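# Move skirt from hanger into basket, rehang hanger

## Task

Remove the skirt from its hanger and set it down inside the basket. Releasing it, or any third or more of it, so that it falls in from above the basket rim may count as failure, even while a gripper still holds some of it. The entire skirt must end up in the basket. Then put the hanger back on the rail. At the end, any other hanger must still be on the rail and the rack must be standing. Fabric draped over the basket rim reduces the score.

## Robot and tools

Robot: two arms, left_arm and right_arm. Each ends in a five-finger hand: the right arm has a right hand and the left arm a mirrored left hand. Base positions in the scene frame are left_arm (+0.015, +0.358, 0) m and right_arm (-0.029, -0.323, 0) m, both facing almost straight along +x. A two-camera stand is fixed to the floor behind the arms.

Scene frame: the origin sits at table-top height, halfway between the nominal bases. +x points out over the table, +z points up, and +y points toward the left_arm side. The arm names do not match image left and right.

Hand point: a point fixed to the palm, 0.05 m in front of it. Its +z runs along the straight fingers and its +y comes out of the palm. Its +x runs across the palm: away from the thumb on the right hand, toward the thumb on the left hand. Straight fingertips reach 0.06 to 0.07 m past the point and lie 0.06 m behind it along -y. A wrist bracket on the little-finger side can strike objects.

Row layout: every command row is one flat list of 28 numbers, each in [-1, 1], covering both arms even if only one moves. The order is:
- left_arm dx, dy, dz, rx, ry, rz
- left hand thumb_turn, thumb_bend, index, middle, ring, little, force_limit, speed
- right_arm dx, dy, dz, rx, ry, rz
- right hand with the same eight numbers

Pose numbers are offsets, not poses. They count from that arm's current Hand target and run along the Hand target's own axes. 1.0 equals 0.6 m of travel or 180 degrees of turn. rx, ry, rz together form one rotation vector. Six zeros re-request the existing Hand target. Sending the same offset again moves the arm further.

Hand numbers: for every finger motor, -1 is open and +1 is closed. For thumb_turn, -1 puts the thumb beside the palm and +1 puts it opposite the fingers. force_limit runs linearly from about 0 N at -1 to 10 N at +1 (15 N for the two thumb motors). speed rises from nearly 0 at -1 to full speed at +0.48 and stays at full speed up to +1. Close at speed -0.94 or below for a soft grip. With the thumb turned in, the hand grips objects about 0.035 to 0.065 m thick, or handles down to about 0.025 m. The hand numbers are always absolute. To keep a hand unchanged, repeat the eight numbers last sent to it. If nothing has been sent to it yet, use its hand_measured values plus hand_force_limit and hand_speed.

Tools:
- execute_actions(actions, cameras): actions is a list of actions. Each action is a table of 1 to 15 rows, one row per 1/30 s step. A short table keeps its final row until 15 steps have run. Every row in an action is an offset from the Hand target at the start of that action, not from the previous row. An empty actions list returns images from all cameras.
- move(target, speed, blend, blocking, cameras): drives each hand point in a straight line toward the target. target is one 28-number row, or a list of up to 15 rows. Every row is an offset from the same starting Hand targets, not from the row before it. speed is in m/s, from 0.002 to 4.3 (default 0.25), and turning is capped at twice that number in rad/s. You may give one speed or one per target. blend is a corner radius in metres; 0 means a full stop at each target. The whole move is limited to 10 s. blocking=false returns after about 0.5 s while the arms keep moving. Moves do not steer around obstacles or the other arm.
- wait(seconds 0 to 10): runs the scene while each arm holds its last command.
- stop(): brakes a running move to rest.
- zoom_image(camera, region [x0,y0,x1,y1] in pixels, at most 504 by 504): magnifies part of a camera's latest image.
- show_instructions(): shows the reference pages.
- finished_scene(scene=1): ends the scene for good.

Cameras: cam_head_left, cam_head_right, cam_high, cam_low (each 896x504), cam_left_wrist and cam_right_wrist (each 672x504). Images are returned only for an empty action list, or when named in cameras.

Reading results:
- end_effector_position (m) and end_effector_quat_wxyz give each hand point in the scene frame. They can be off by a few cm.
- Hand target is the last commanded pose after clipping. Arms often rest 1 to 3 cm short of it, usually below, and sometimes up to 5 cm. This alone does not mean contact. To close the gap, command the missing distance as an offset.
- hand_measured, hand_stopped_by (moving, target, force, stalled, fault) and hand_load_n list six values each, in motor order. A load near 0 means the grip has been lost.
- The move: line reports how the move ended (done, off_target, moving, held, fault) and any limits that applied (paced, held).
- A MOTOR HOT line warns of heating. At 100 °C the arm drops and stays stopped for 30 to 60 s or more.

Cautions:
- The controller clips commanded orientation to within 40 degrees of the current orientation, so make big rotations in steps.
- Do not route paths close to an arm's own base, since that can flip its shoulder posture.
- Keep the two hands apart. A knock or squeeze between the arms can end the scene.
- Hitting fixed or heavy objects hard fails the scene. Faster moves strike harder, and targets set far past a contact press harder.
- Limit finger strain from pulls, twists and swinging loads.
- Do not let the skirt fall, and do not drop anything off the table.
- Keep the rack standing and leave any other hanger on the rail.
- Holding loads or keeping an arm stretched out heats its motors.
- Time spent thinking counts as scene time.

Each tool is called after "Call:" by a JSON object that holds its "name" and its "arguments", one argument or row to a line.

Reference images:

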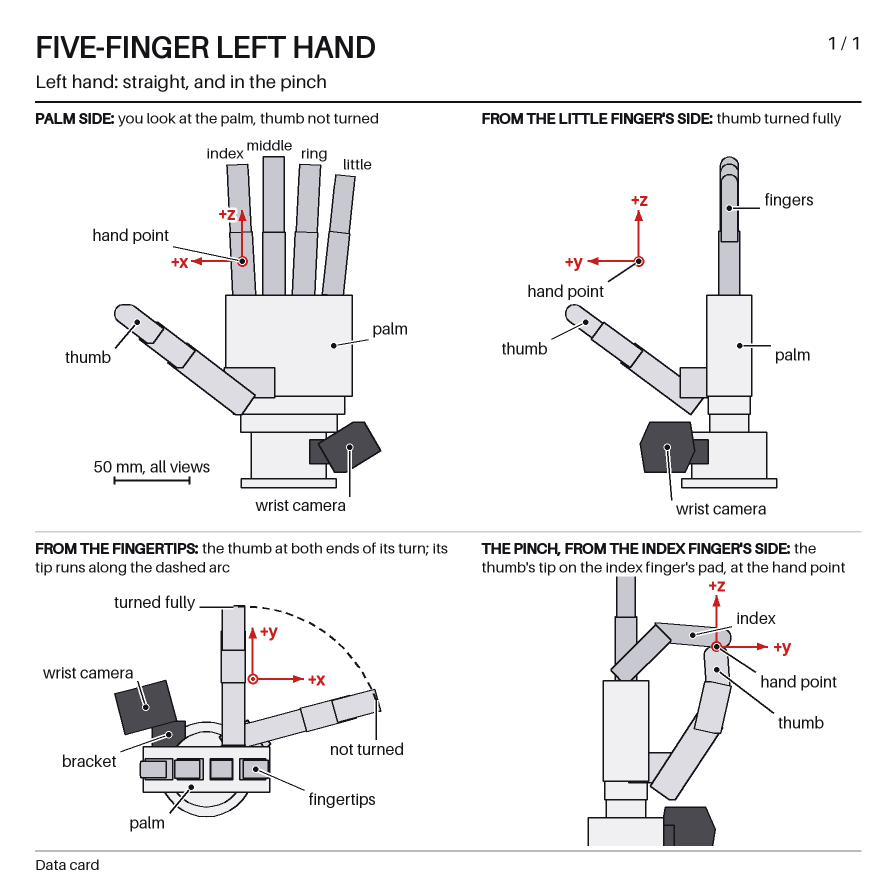

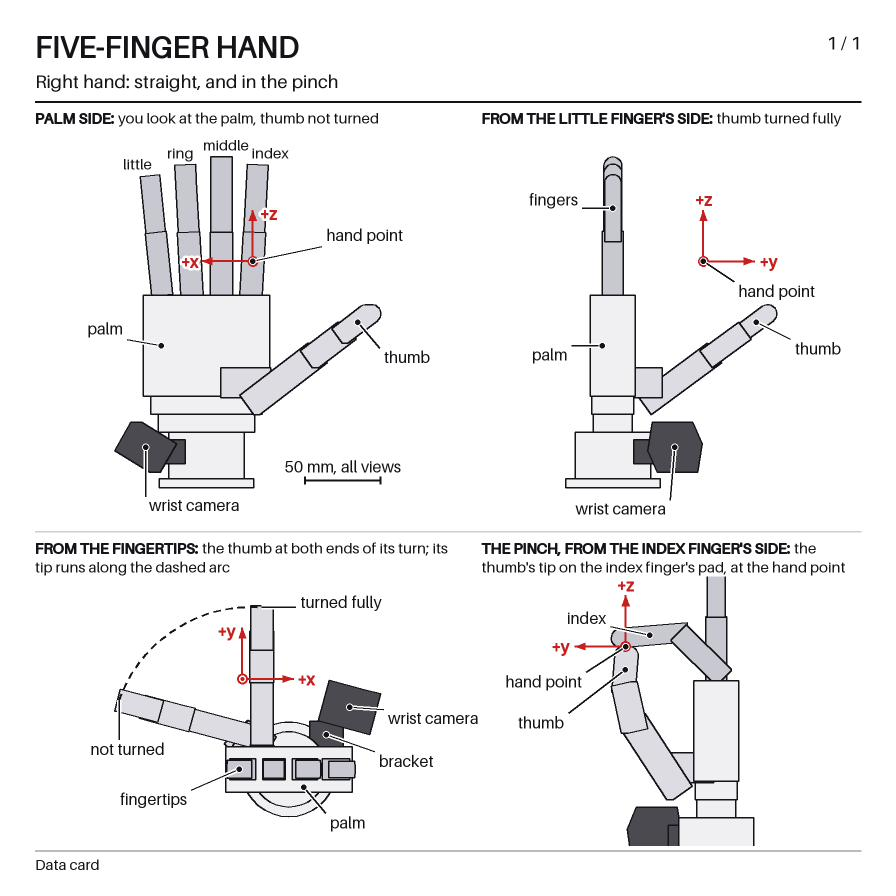

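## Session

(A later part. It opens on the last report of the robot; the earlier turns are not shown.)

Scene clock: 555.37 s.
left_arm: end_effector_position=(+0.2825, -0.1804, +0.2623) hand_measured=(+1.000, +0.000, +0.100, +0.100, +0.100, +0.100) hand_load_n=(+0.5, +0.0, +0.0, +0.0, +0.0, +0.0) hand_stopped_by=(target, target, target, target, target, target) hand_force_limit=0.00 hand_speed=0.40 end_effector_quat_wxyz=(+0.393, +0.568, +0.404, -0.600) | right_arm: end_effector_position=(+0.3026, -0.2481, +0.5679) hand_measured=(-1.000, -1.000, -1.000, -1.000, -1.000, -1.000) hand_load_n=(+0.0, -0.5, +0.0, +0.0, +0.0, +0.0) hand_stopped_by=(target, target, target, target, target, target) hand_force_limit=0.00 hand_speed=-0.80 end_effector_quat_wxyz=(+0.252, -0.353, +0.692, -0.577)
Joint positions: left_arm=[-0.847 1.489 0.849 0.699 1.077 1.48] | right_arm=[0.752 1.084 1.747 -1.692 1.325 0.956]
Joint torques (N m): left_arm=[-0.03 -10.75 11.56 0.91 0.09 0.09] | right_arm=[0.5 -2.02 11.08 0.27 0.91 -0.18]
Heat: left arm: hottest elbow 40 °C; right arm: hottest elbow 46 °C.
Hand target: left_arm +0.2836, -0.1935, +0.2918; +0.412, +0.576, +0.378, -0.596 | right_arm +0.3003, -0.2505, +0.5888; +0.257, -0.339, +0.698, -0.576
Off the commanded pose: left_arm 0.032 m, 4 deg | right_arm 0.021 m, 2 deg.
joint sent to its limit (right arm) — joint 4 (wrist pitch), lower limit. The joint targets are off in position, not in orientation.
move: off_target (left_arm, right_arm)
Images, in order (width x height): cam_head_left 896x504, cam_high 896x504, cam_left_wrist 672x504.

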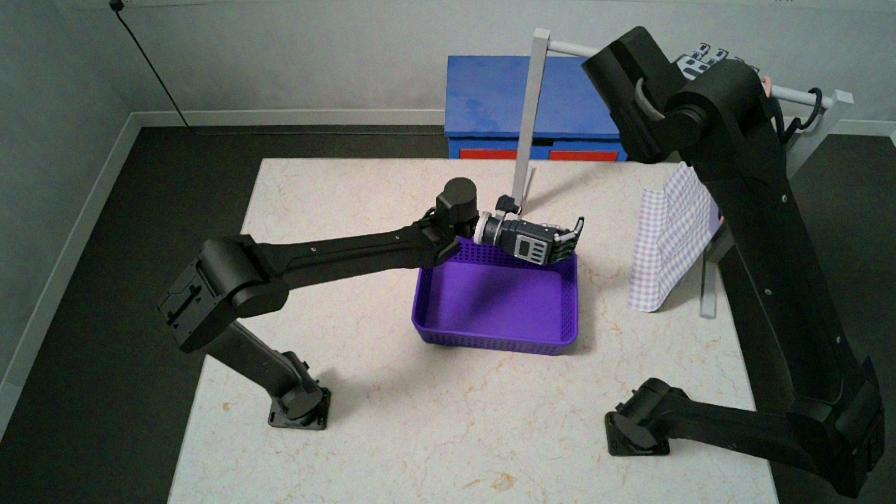

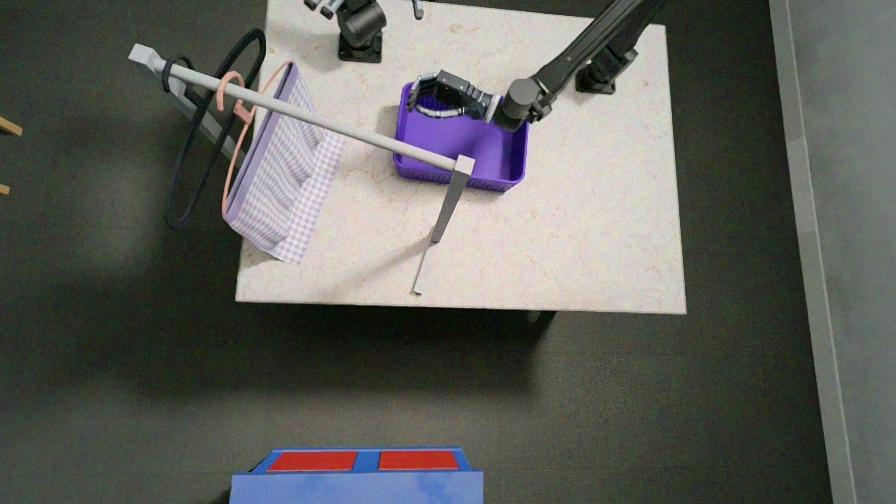

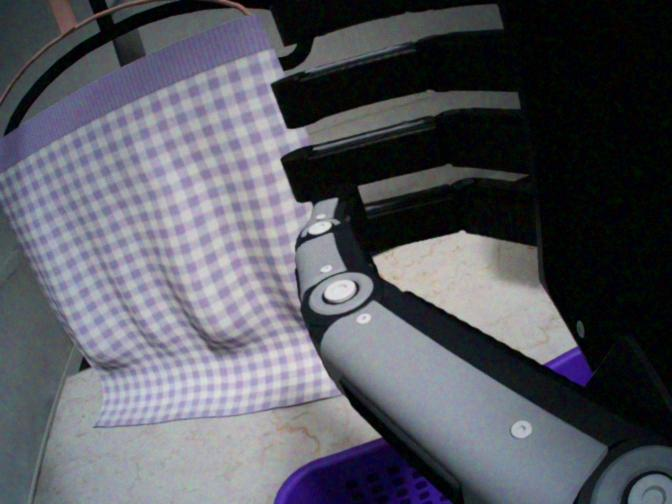

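Call:
{"name": "move", "arguments": {
  "target": [0,0,0.1667,0,0,0,1,-1,-1,-1,-1,-1,0,0.4, 0,0,0,0,0,0,-1,-1,-1,-1,-1,-1,0,-0.8],
  "cameras": ["cam_left_wrist","cam_high","cam_head_left","cam_low"]
}}

Scene clock: 572.47 s.
left_arm: end_effector_position=(+0.2327, -0.2774, +0.2716) hand_measured=(+1.000, -1.000, -1.000, -1.000, -1.000, -1.000) hand_load_n=(+0.5, +0.0, +0.0, +0.0, +0.0, +0.0) hand_stopped_by=(target, target, target, target, target, target) hand_force_limit=0.00 hand_speed=0.40 end_effector_quat_wxyz=(+0.388, +0.577, +0.393, -0.602) | right_arm: end_effector_position=(+0.3026, -0.2481, +0.5679) hand_measured=(-1.000, -1.000, -1.000, -1.000, -1.000, -1.000) hand_load_n=(+0.0, +0.0, -0.5, +0.0, +0.0, -0.5) hand_stopped_by=(target, target, target, target, target, target) hand_force_limit=0.00 hand_speed=-0.80 end_effector_quat_wxyz=(+0.252, -0.353, +0.692, -0.577)
Joint positions: left_arm=[-1.044 1.602 1.017 0.629 0.907 1.511] | right_arm=[0.752 1.084 1.747 -1.692 1.325 0.956]
Joint torques (N m): left_arm=[1.49 -12.34 11.67 1.06 -0.07 0.06] | right_arm=[1.08 -1.96 11.03 0.35 0.88 -0.17]
Motor temperatures (°C): left_arm=[24 29 41 24 27 26] | right_arm=[27 27 46 24 29 26]
Heat: left arm: hottest elbow 41 °C; right arm: hottest elbow 46 °C.
Hand target: left_arm +0.2461, -0.2861, +0.2968; +0.412, +0.576, +0.378, -0.596 | right_arm +0.3003, -0.2505, +0.5888; +0.257, -0.339, +0.698, -0.576
Off the commanded pose: left_arm 0.030 m, 3 deg | right_arm 0.021 m, 2 deg.
joint sent to its limit (right arm) — joint 4 (wrist pitch), lower limit. The joint targets are off in position, not in orientation.
move: off_target (left_arm, right_arm)
Images, in order (width x height): cam_head_left 896x504, cam_high 896x504, cam_low 896x504, cam_left_wrist 672x504.

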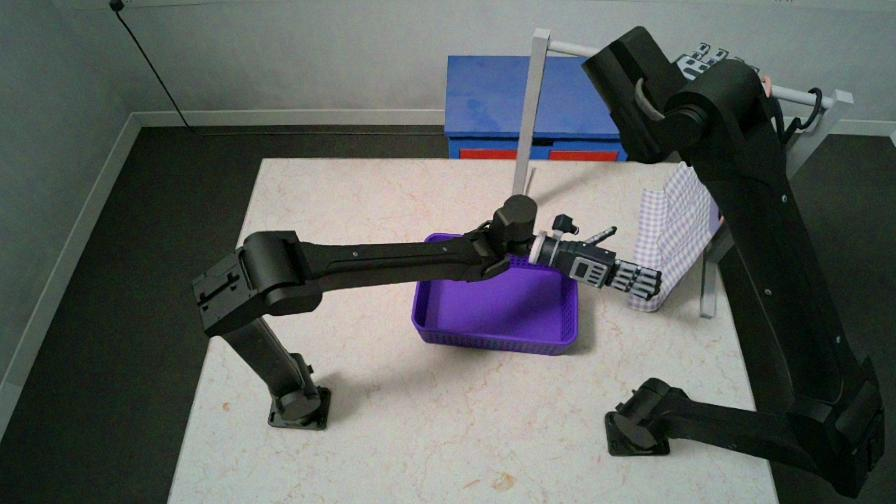

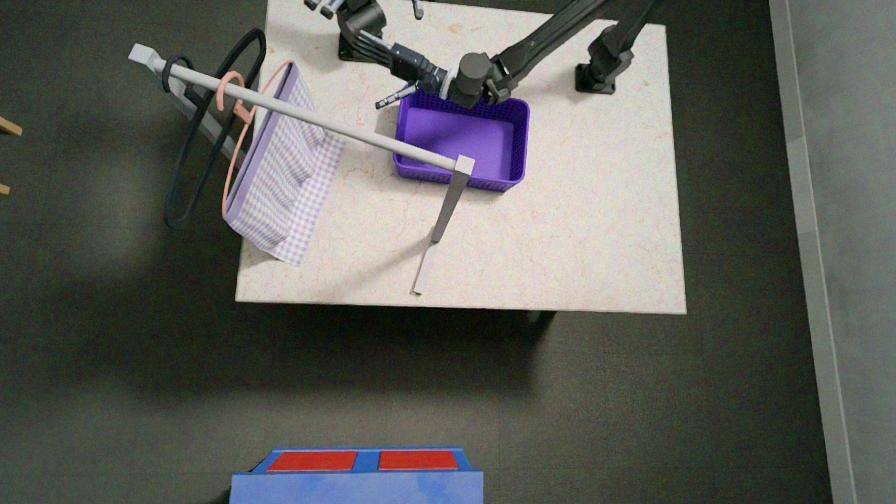

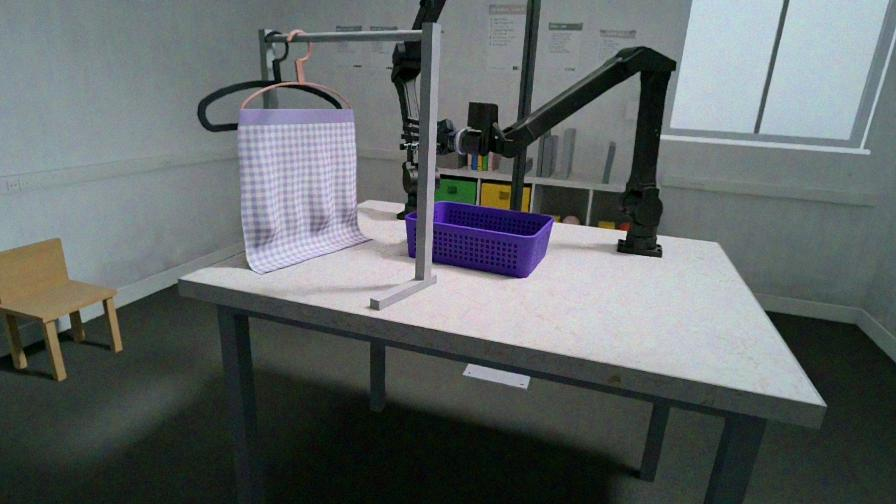

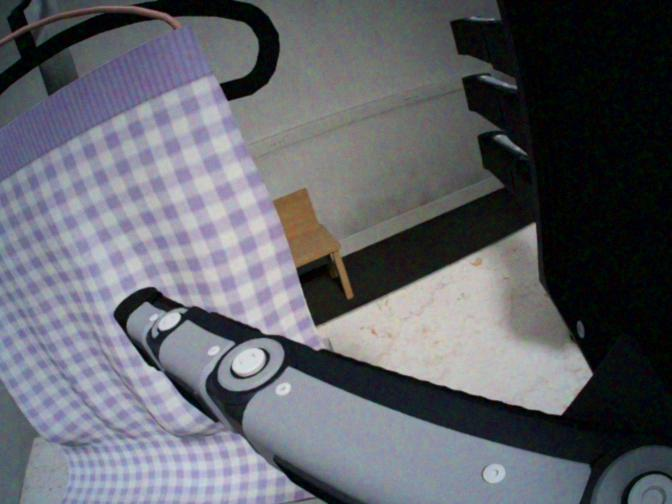

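Call:
{"name": "move", "arguments": {
  "target": [0.0833,0.1,0.0667,0,0,0,1,-1,-1,-1,-1,-1,0,0.4, 0,0,0,0,0,0,-1,-1,-1,-1,-1,-1,0,-0.8],
  "speed": 0.15,
  "cameras": ["cam_left_wrist","cam_high","cam_head_left","cam_low"]
}}

Scene clock: 612.77 s.
left_arm: end_effector_position=(+0.2704, -0.3398, +0.2165) hand_measured=(+1.000, -1.000, -1.000, -1.000, -1.000, -1.000) hand_load_n=(+0.5, +0.0, +0.0, +0.0, +0.0, +0.0) hand_stopped_by=(target, target, target, target, target, target) hand_force_limit=0.00 hand_speed=0.40 end_effector_quat_wxyz=(+0.378, +0.575, +0.409, -0.599) | right_arm: end_effector_position=(+0.3026, -0.2481, +0.5679) hand_measured=(-1.000, -1.000, -1.000, -1.000, -1.000, -1.000) hand_load_n=(-0.5, +0.0, -0.5, +0.0, +0.0, +0.0) hand_stopped_by=(target, target, target, target, target, target) hand_force_limit=0.00 hand_speed=-0.80 end_effector_quat_wxyz=(+0.252, -0.353, +0.692, -0.577)
Joint positions: left_arm=[-1.043 1.836 1.195 0.646 0.898 1.513] | right_arm=[0.752 1.084 1.747 -1.692 1.325 0.956]
Joint torques (N m): left_arm=[1.49 -15.38 11.6 2.44 0.2 0.07] | right_arm=[1.32 -2.2 11.03 0.28 0.88 -0.16]
Motor temperatures (°C): left_arm=[24 30 46 24 26 26] | right_arm=[27 27 46 24 29 26]
Heat: left arm: hottest elbow 46 °C; right arm: hottest elbow 46 °C.
Hand target: left_arm +0.2868, -0.3484, +0.2504; +0.412, +0.576, +0.378, -0.596 | right_arm +0.3003, -0.2505, +0.5888; +0.257, -0.339, +0.698, -0.576
Off the commanded pose: left_arm 0.039 m, 5 deg | right_arm 0.021 m, 2 deg.
joint sent to its limit (right arm) — joint 4 (wrist pitch), lower limit. The joint targets are off in position, not in orientation.
move: off_target (left_arm, right_arm)
Images, in order (width x height): cam_head_left 896x504, cam_high 896x504, cam_low 896x504, cam_left_wrist 672x504.

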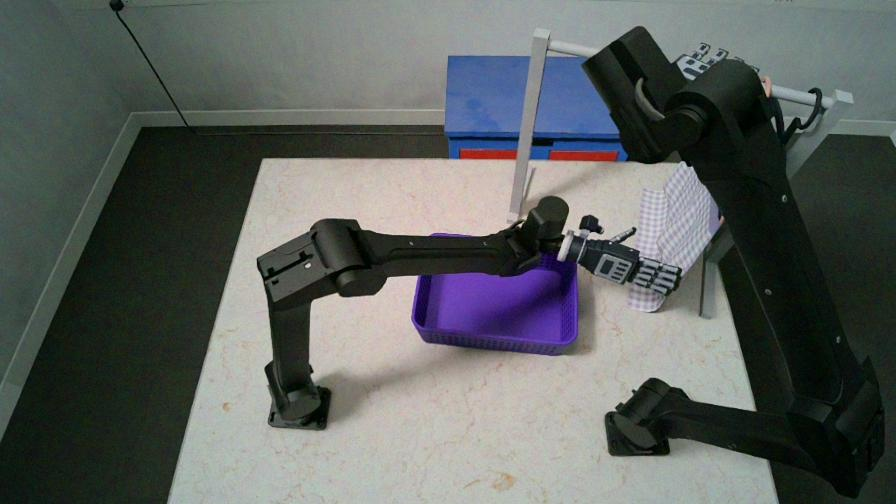

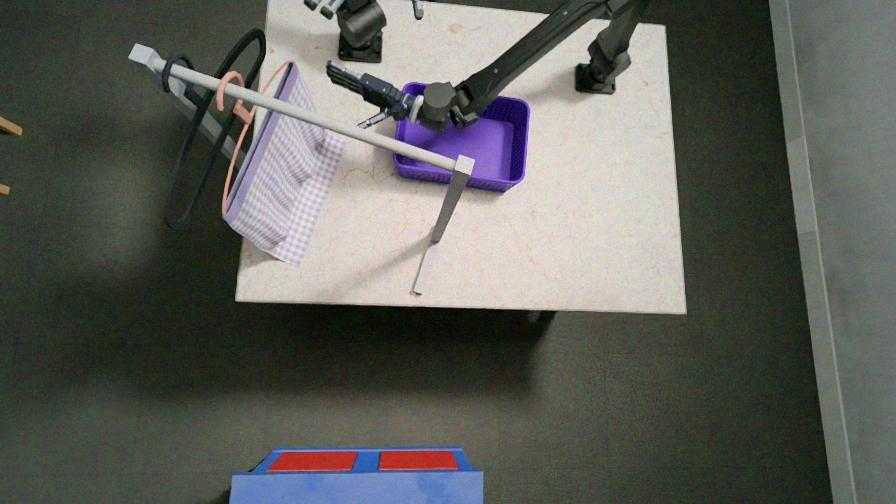

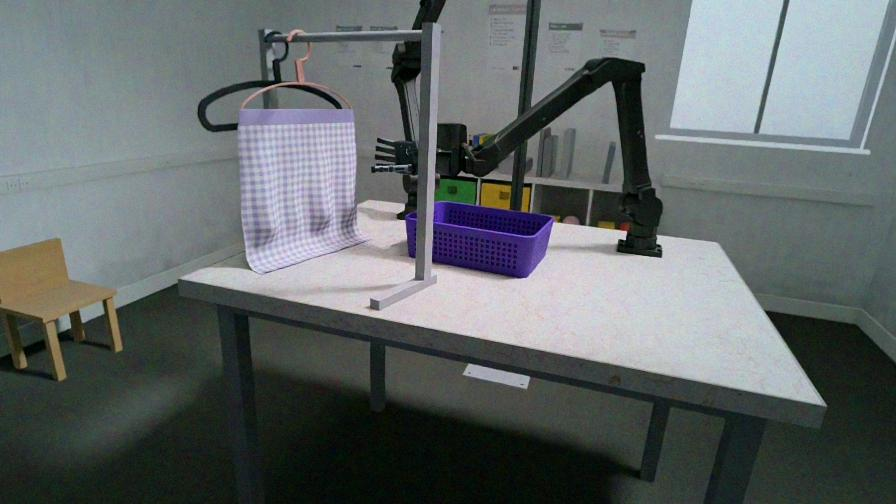

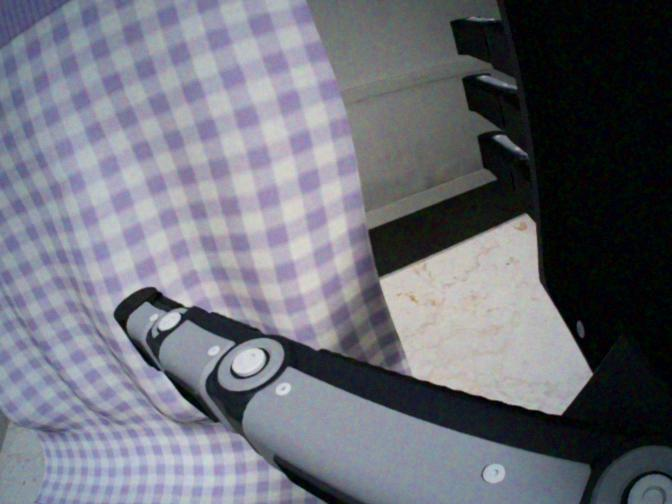

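Call:
{"name": "move", "arguments": {
  "target": [0,0.025,0.058,0,0,0,1,-1,-1,-1,-1,-1,0,0.4, 0,0,0,0,0,0,-1,-1,-1,-1,-1,-1,0,-0.8],
  "speed": 0.1,
  "cameras": ["cam_left_wrist","cam_high","cam_low"]
}}

Scene clock: 623.03 s.
left_arm: end_effector_position=(+0.2903, -0.3707, +0.2325) hand_measured=(+1.000, -1.000, -1.000, -1.000, -1.000, -1.000) hand_load_n=(+0.5, +0.0, +0.0, +0.0, +0.0, +0.0) hand_stopped_by=(target, target, target, target, target, target) hand_force_limit=0.00 hand_speed=0.40 end_effector_quat_wxyz=(+0.398, +0.572, +0.397, -0.597) | right_arm: end_effector_position=(+0.3026, -0.2481, +0.5679) hand_measured=(-1.000, -1.000, -1.000, -1.000, -1.000, -1.000) hand_load_n=(-0.5, +0.0, +0.0, +0.0, +0.0, +0.0) hand_stopped_by=(target, target, target, target, target, target) hand_force_limit=0.00 hand_speed=-0.80 end_effector_quat_wxyz=(+0.252, -0.353, +0.692, -0.577)
Joint positions: left_arm=[-1.043 1.9 1.313 0.635 0.884 1.514] | right_arm=[0.752 1.084 1.747 -1.692 1.325 0.956]
Joint torques (N m): left_arm=[-0.03 -15.74 11.84 1.07 -0.04 0.08] | right_arm=[1.14 -2.02 11.02 0.28 0.9 -0.16]
Heat: left arm: hottest elbow 47 °C; right arm: hottest elbow 46 °C.
Hand target: left_arm +0.2877, -0.3862, +0.2525; +0.412, +0.576, +0.378, -0.596 | right_arm +0.3003, -0.2505, +0.5888; +0.257, -0.339, +0.698, -0.576
Off the commanded pose: left_arm 0.025 m, 3 deg | right_arm 0.021 m, 2 deg.
joint sent to its limit (right arm) — joint 4 (wrist pitch), lower limit. The joint targets are off in position, not in orientation.
move: off_target (left_arm, right_arm)
Images, in order (width x height): cam_high 896x504, cam_low 896x504, cam_left_wrist 672x504.

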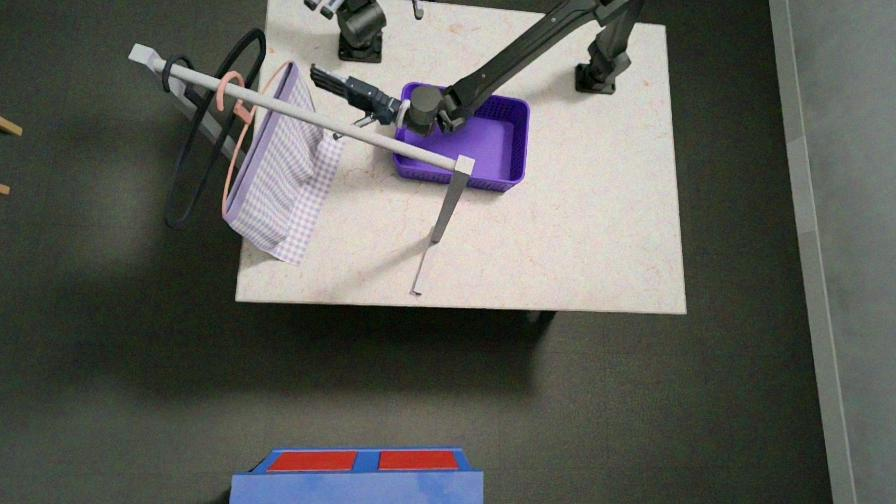

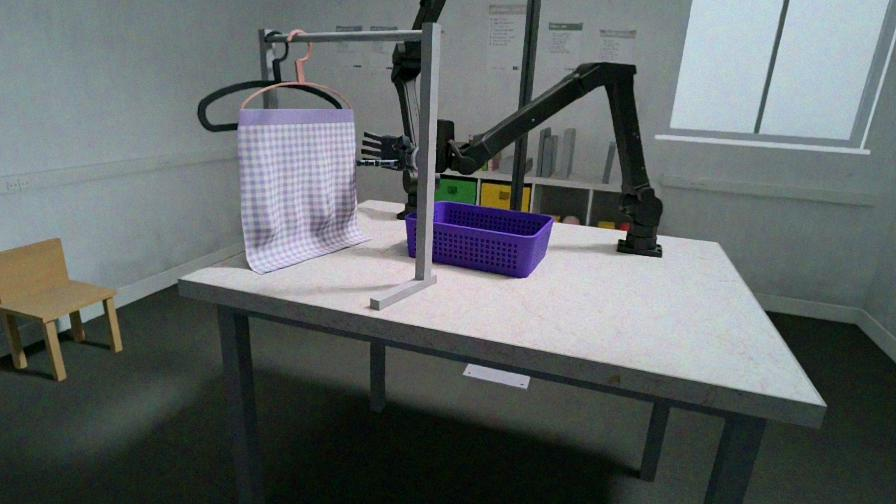

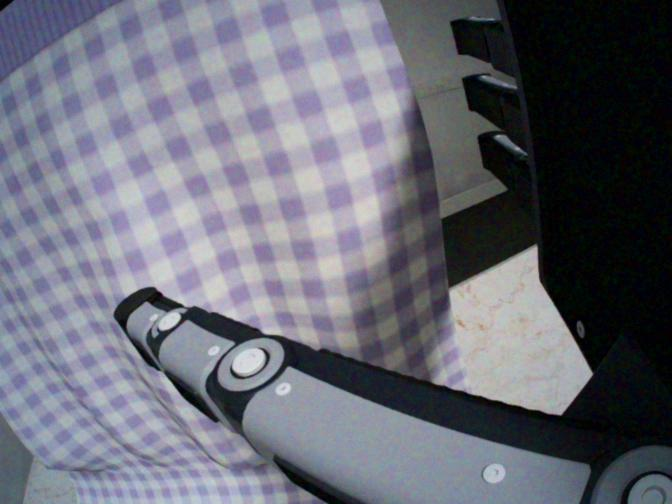

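Call:
{"name": "zoom_image", "arguments": {
  "camera": "cam_low",
  "region": [300, 90, 460, 200]
}}

Call:
{"name": "zoom_image", "arguments": {
  "camera": "cam_high",
  "region": [200, 30, 440, 200]
}}

Scaled by 3.150 from the camera's 896x504 image, which has a finer 1280x720 frame.

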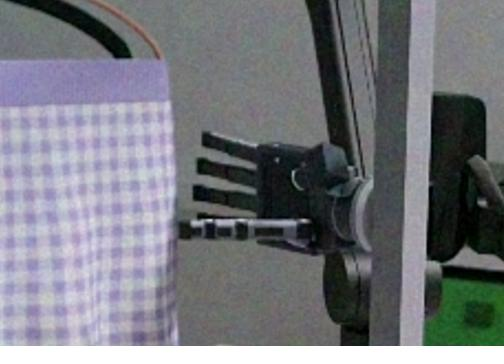

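Scaled by 2.100 from the camera's 896x504 image, which has a finer 1280x720 frame.

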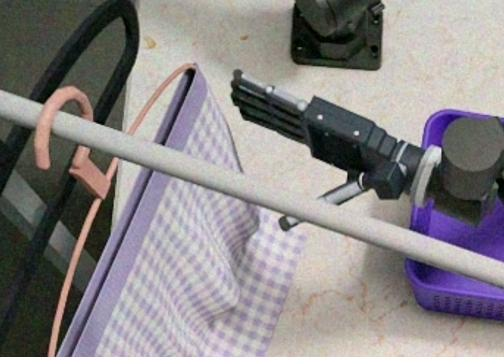

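Call:
{"name": "move", "arguments": {
  "target": [
    [0,-0.03,0,0,0,0,1,-1,-1,-1,-1,-1,0,0.4, 0,0,0,0,0,0,-1,-1,-1,-1,-1,-1,0,-0.8],
    [0,-0.03,0.067,0,0,0,1,-1,-1,-1,-1,-1,0,0.4, 0,0,0,0,0,0,-1,-1,-1,-1,-1,-1,0,-0.8]
  ],
  "speed": 0.1,
  "blend": 0.01,
  "cameras": ["cam_left_wrist","cam_high","cam_low"]
}}

Call:
{"name": "zoom_image", "arguments": {
  "camera": "cam_low",
  "region": [300, 90, 460, 200]
}}

Call:
{"name": "zoom_image", "arguments": {
  "camera": "cam_high",
  "region": [200, 30, 440, 200]
}}

Scene clock: 654.33 s.
left_arm: end_effector_position=(+0.2456, -0.4054, +0.2369) hand_measured=(+1.000, -1.000, -1.000, -1.000, -1.000, -1.000) hand_load_n=(+0.5, +0.0, +0.0, +0.0, +0.0, +0.0) hand_stopped_by=(target, target, target, target, target, target) hand_force_limit=0.00 hand_speed=0.40 end_effector_quat_wxyz=(+0.393, +0.576, +0.390, -0.601) | right_arm: end_effector_position=(+0.3026, -0.2481, +0.5679) hand_measured=(-1.000, -1.000, -1.000, -1.000, -1.000, -1.000) hand_load_n=(-0.5, +0.0, +0.0, +0.0, +0.0, +0.0) hand_stopped_by=(target, target, target, target, target, target) hand_force_limit=0.00 hand_speed=-0.80 end_effector_quat_wxyz=(+0.252, -0.353, +0.692, -0.577)
Joint positions: left_arm=[-1.129 1.923 1.362 0.607 0.818 1.522] | right_arm=[0.752 1.084 1.747 -1.692 1.325 0.956]
Joint torques (N m): left_arm=[0.73 -16.03 12.05 1.09 -0.06 0.08] | right_arm=[0.73 -2.26 11 0.32 0.91 -0.18]
Heat: left arm: hottest elbow 50 °C; right arm: hottest elbow 47 °C.
Hand target: left_arm +0.2559, -0.4167, +0.2541; +0.412, +0.576, +0.378, -0.596 | right_arm +0.3003, -0.2505, +0.5888; +0.257, -0.339, +0.698, -0.576
Off the commanded pose: left_arm 0.023 m, 3 deg | right_arm 0.021 m, 2 deg.
joint sent to its limit (right arm) — joint 4 (wrist pitch), lower limit. The joint targets are off in position, not in orientation.
move: off_target (left_arm, right_arm); blend cut to 0.0087 m at target 1
Images, in order (width x height): cam_high 896x504, cam_low 896x504, cam_left_wrist 672x504.

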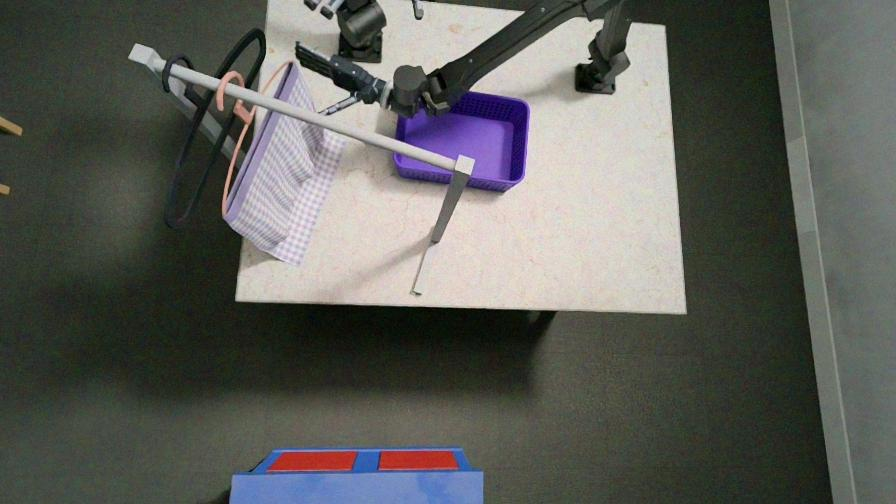

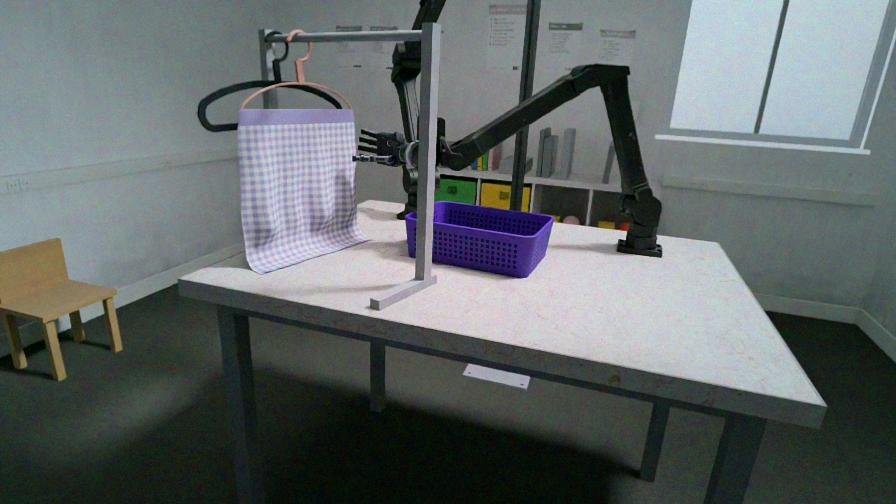

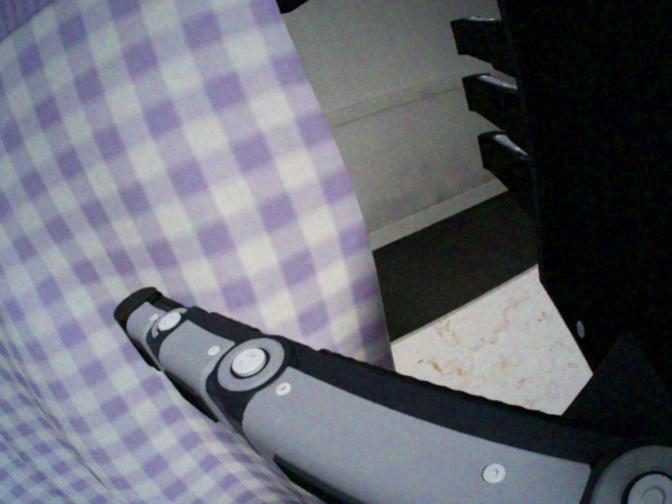

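Scaled by 3.150 from the camera's 896x504 image, which has a finer 1280x720 frame.

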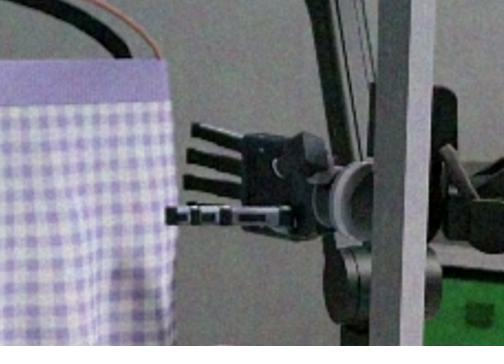

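Scaled by 2.100 from the camera's 896x504 image, which has a finer 1280x720 frame.

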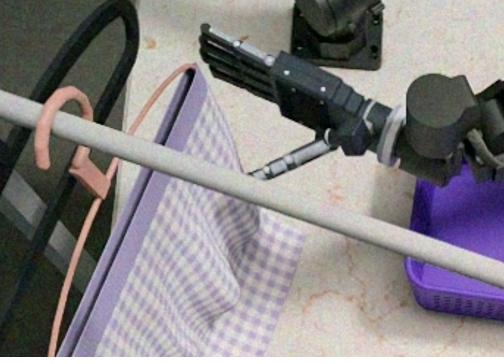

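Call:
{"name": "move", "arguments": {
  "target": [0,0.022,0,0,0,0,1,-1,-1,-1,-1,-1,0,0.4, 0,0,0,0,0,0,-1,-1,-1,-1,-1,-1,0,-0.8],
  "speed": 0.1,
  "cameras": ["cam_left_wrist"]
}}

Scene clock: 672.53 s.
left_arm: end_effector_position=(+0.2501, -0.4127, +0.2348) hand_measured=(+1.000, -1.000, -1.000, -1.000, -1.000, -1.000) hand_load_n=(+0.5, +0.0, +0.5, +0.0, +0.0, +0.0) hand_stopped_by=(target, target, target, target, target, target) hand_force_limit=0.00 hand_speed=0.40 end_effector_quat_wxyz=(+0.391, +0.577, +0.390, -0.601) | right_arm: end_effector_position=(+0.3026, -0.2481, +0.5679) hand_measured=(-1.000, -1.000, -1.000, -1.000, -1.000, -1.000) hand_load_n=(-0.5, +0.0, +0.0, +0.0, +0.0, +0.0) hand_stopped_by=(target, target, target, target, target, target) hand_force_limit=0.00 hand_speed=-0.80 end_effector_quat_wxyz=(+0.252, -0.353, +0.692, -0.577)
Joint positions: left_arm=[-1.126 1.944 1.393 0.595 0.826 1.522] | right_arm=[0.752 1.084 1.747 -1.692 1.325 0.956]
Joint torques (N m): left_arm=[1.49 -16.38 12.31 1.07 0.19 0.06] | right_arm=[0.91 -2.43 10.99 0.28 0.88 -0.18]
Heat: left arm: hottest elbow 48 °C; right arm: hottest elbow 47 °C.
Hand target: left_arm +0.2682, -0.4216, +0.2544; +0.412, +0.576, +0.378, -0.596 | right_arm +0.3003, -0.2505, +0.5888; +0.257, -0.339, +0.698, -0.576
Off the commanded pose: left_arm 0.028 m, 3 deg | right_arm 0.021 m, 2 deg.
joint sent to its limit (right arm) — joint 4 (wrist pitch), lower limit. The joint targets are off in position, not in orientation.
move: off_target (left_arm, right_arm)
Images, in order (width x height): cam_left_wrist 672x504.

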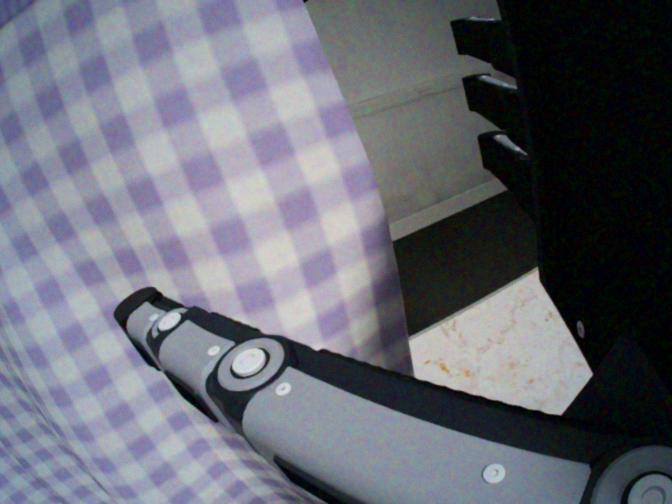

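Edge at row 197 ≈ x 385. Close the pinch.

Call:
{"name": "move", "arguments": {
  "target": [0,0,0,0,0,0,1,0.05,0.6,0.6,0.6,0.6,0.6,-0.4, 0,0,0,0,0,0,-1,-1,-1,-1,-1,-1,0,-0.8],
  "speed": 0.1,
  "cameras": ["cam_left_wrist","cam_low"]
}}

Call:
{"name": "zoom_image", "arguments": {
  "camera": "cam_low",
  "region": [200, 50, 460, 280]
}}

Scene clock: 678.03 s.
left_arm: end_effector_position=(+0.2522, -0.4135, +0.2366) hand_measured=(+1.000, -0.328, +0.478, +0.316, +0.600, +0.600) hand_load_n=(-1.0, +18.5, +7.0, +8.0, +0.5, +0.0) hand_stopped_by=(target, force, force, force, target, target) hand_force_limit=0.60 hand_speed=-0.40 end_effector_quat_wxyz=(+0.395, +0.575, +0.391, -0.600) | right_arm: end_effector_position=(+0.3026, -0.2481, +0.5679) hand_measured=(-1.000, -1.000, -1.000, -1.000, -1.000, -1.000) hand_load_n=(+0.0, +0.0, +0.0, +0.0, +0.0, +0.0) hand_stopped_by=(target, target, target, target, target, target) hand_force_limit=0.00 hand_speed=-0.80 end_effector_quat_wxyz=(+0.252, -0.353, +0.692, -0.577)
Joint positions: left_arm=[-1.126 1.944 1.396 0.595 0.817 1.522] | right_arm=[0.752 1.084 1.747 -1.692 1.325 0.956]
Joint torques (N m): left_arm=[1.49 -16.44 12.18 1.07 0.17 0.08] | right_arm=[0.97 -2.32 11.03 0.18 0.89 -0.15]
Heat: left arm: hottest elbow 47 °C; right arm: hottest elbow 47 °C.
Hand target: left_arm +0.2682, -0.4216, +0.2544; +0.412, +0.576, +0.378, -0.596 | right_arm +0.3003, -0.2505, +0.5888; +0.257, -0.339, +0.698, -0.576
Off the commanded pose: left_arm 0.025 m, 3 deg | right_arm 0.021 m, 2 deg.
joint sent to its limit (right arm) — joint 4 (wrist pitch), lower limit. The joint targets are off in position, not in orientation.
move: off_target (left_arm, right_arm)
Images, in order (width x height): cam_low 896x504, cam_left_wrist 672x504.

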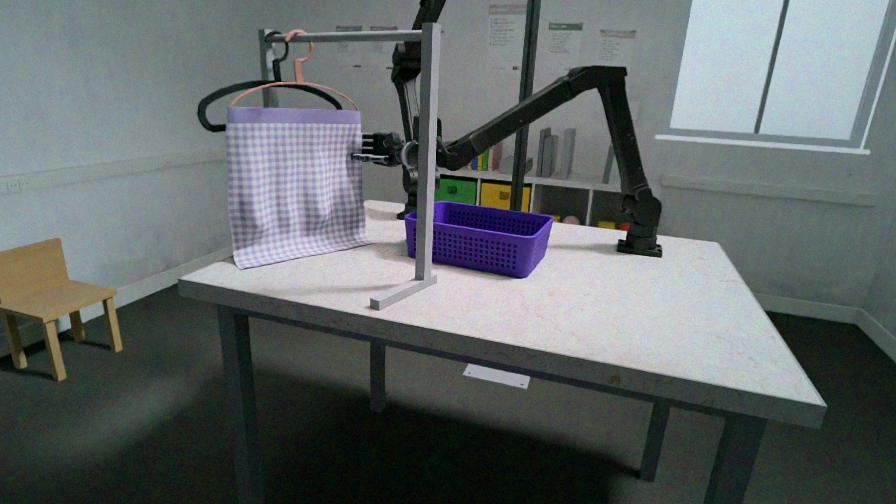

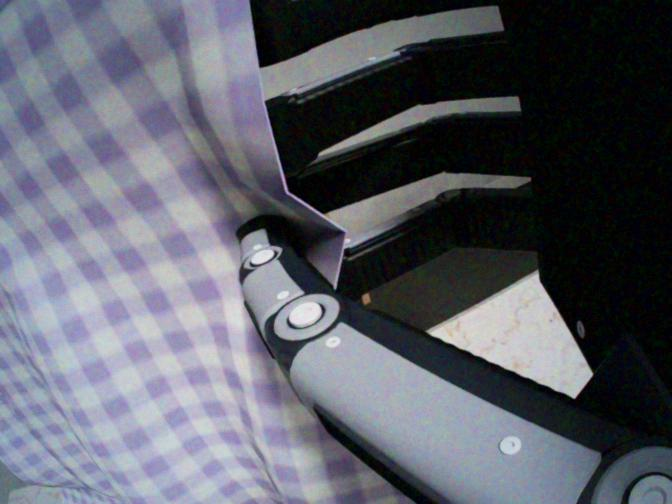

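Scaled by 1.938 from the camera's 896x504 image, which has a finer 1280x720 frame.

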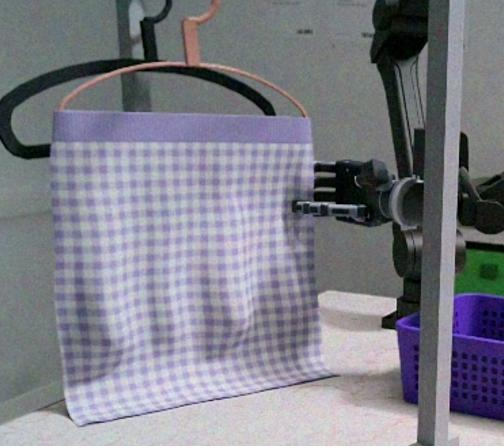

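Call:
{"name": "move", "arguments": {
  "target": [0.1,-0.02,0,0,0,0,1,0.05,0.6,0.6,0.6,0.6,0.6,-0.4, 0,0,0,0,0,0,-1,-1,-1,-1,-1,-1,0,-0.8],
  "speed": 0.1,
  "cameras": ["cam_left_wrist","cam_low","cam_high","cam_head_left"]
}}

Call:
{"name": "zoom_image", "arguments": {
  "camera": "cam_low",
  "region": [200, 10, 460, 280]
}}

Scene clock: 687.80 s.
left_arm: end_effector_position=(+0.2701, -0.4155, +0.2223) hand_measured=(+1.000, -0.330, +0.478, +0.316, +0.600, +0.600) hand_load_n=(-1.5, +19.0, +7.5, +8.0, +1.0, +0.0) hand_stopped_by=(target, force, force, force, target, target) hand_force_limit=0.60 hand_speed=-0.40 end_effector_quat_wxyz=(+0.430, +0.571, +0.373, -0.592) | right_arm: end_effector_position=(+0.3026, -0.2481, +0.5679) hand_measured=(-1.000, -1.000, -1.000, -1.000, -1.000, -1.000) hand_load_n=(-0.5, +0.0, +0.0, +0.0, +0.0, +0.0) hand_stopped_by=(target, target, target, target, target, target) hand_force_limit=0.00 hand_speed=-0.80 end_effector_quat_wxyz=(+0.252, -0.353, +0.692, -0.577)
Joint positions: left_arm=[-1.11 1.998 1.391 0.709 0.803 1.548] | right_arm=[0.752 1.084 1.747 -1.692 1.325 0.956]
Joint torques (N m): left_arm=[0.03 -15.38 6.93 1.89 0.06 -0.05] | right_arm=[1.08 -2.14 10.93 0.27 0.9 -0.18]
Heat: left arm: hottest elbow 48 °C; right arm: hottest elbow 47 °C.
Hand target: left_arm +0.2572, -0.4205, +0.1942; +0.412, +0.576, +0.378, -0.596 | right_arm +0.3003, -0.2505, +0.5888; +0.257, -0.339, +0.698, -0.576
Off the commanded pose: left_arm 0.031 m, 2 deg | right_arm 0.021 m, 2 deg.
joint sent to its limit (right arm) — joint 4 (wrist pitch), lower limit. The joint targets are off in position, not in orientation.
move: off_target (left_arm, right_arm)
Images, in order (width x height): cam_head_left 896x504, cam_high 896x504, cam_low 896x504, cam_left_wrist 672x504.

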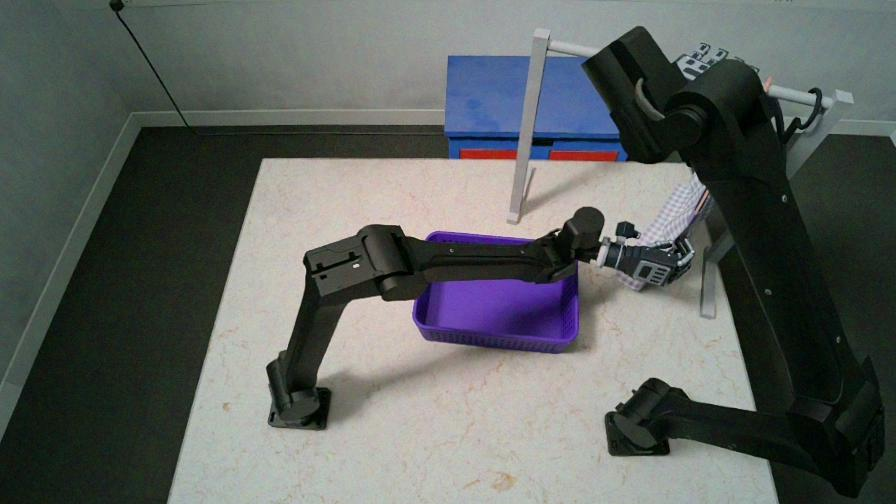

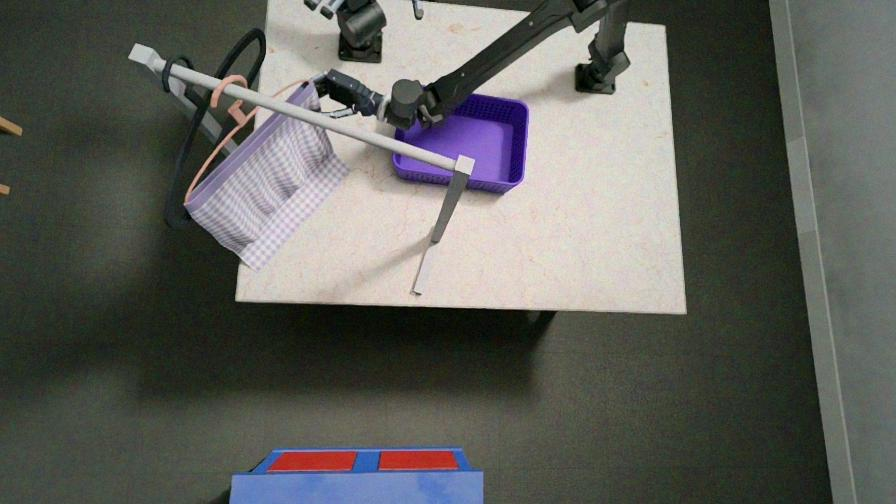

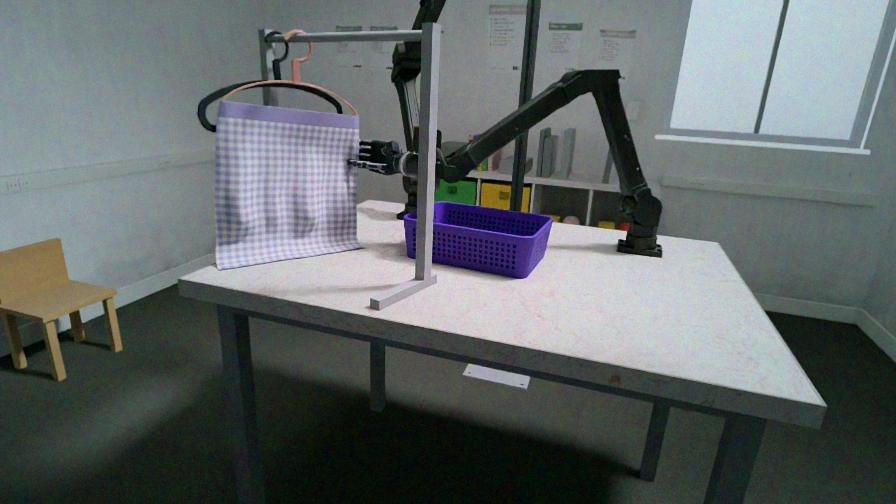

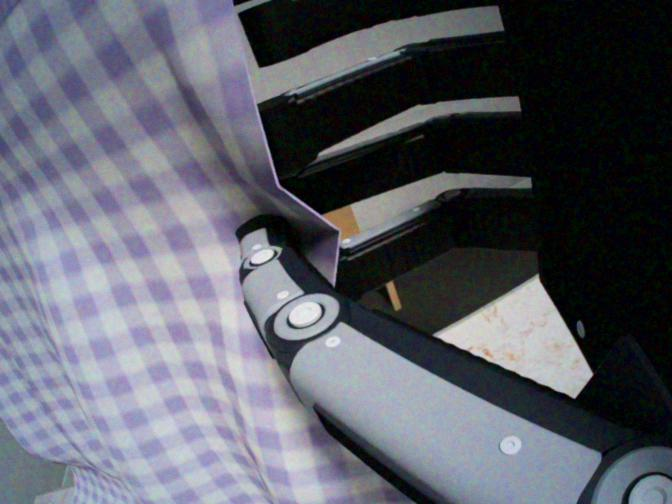

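Scaled by 1.867 from the camera's 896x504 image, which has a finer 1280x720 frame.

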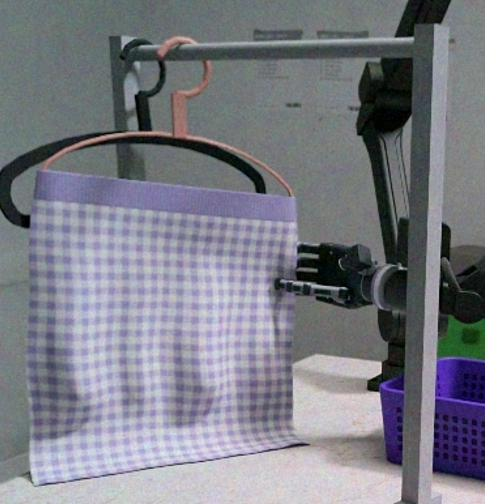

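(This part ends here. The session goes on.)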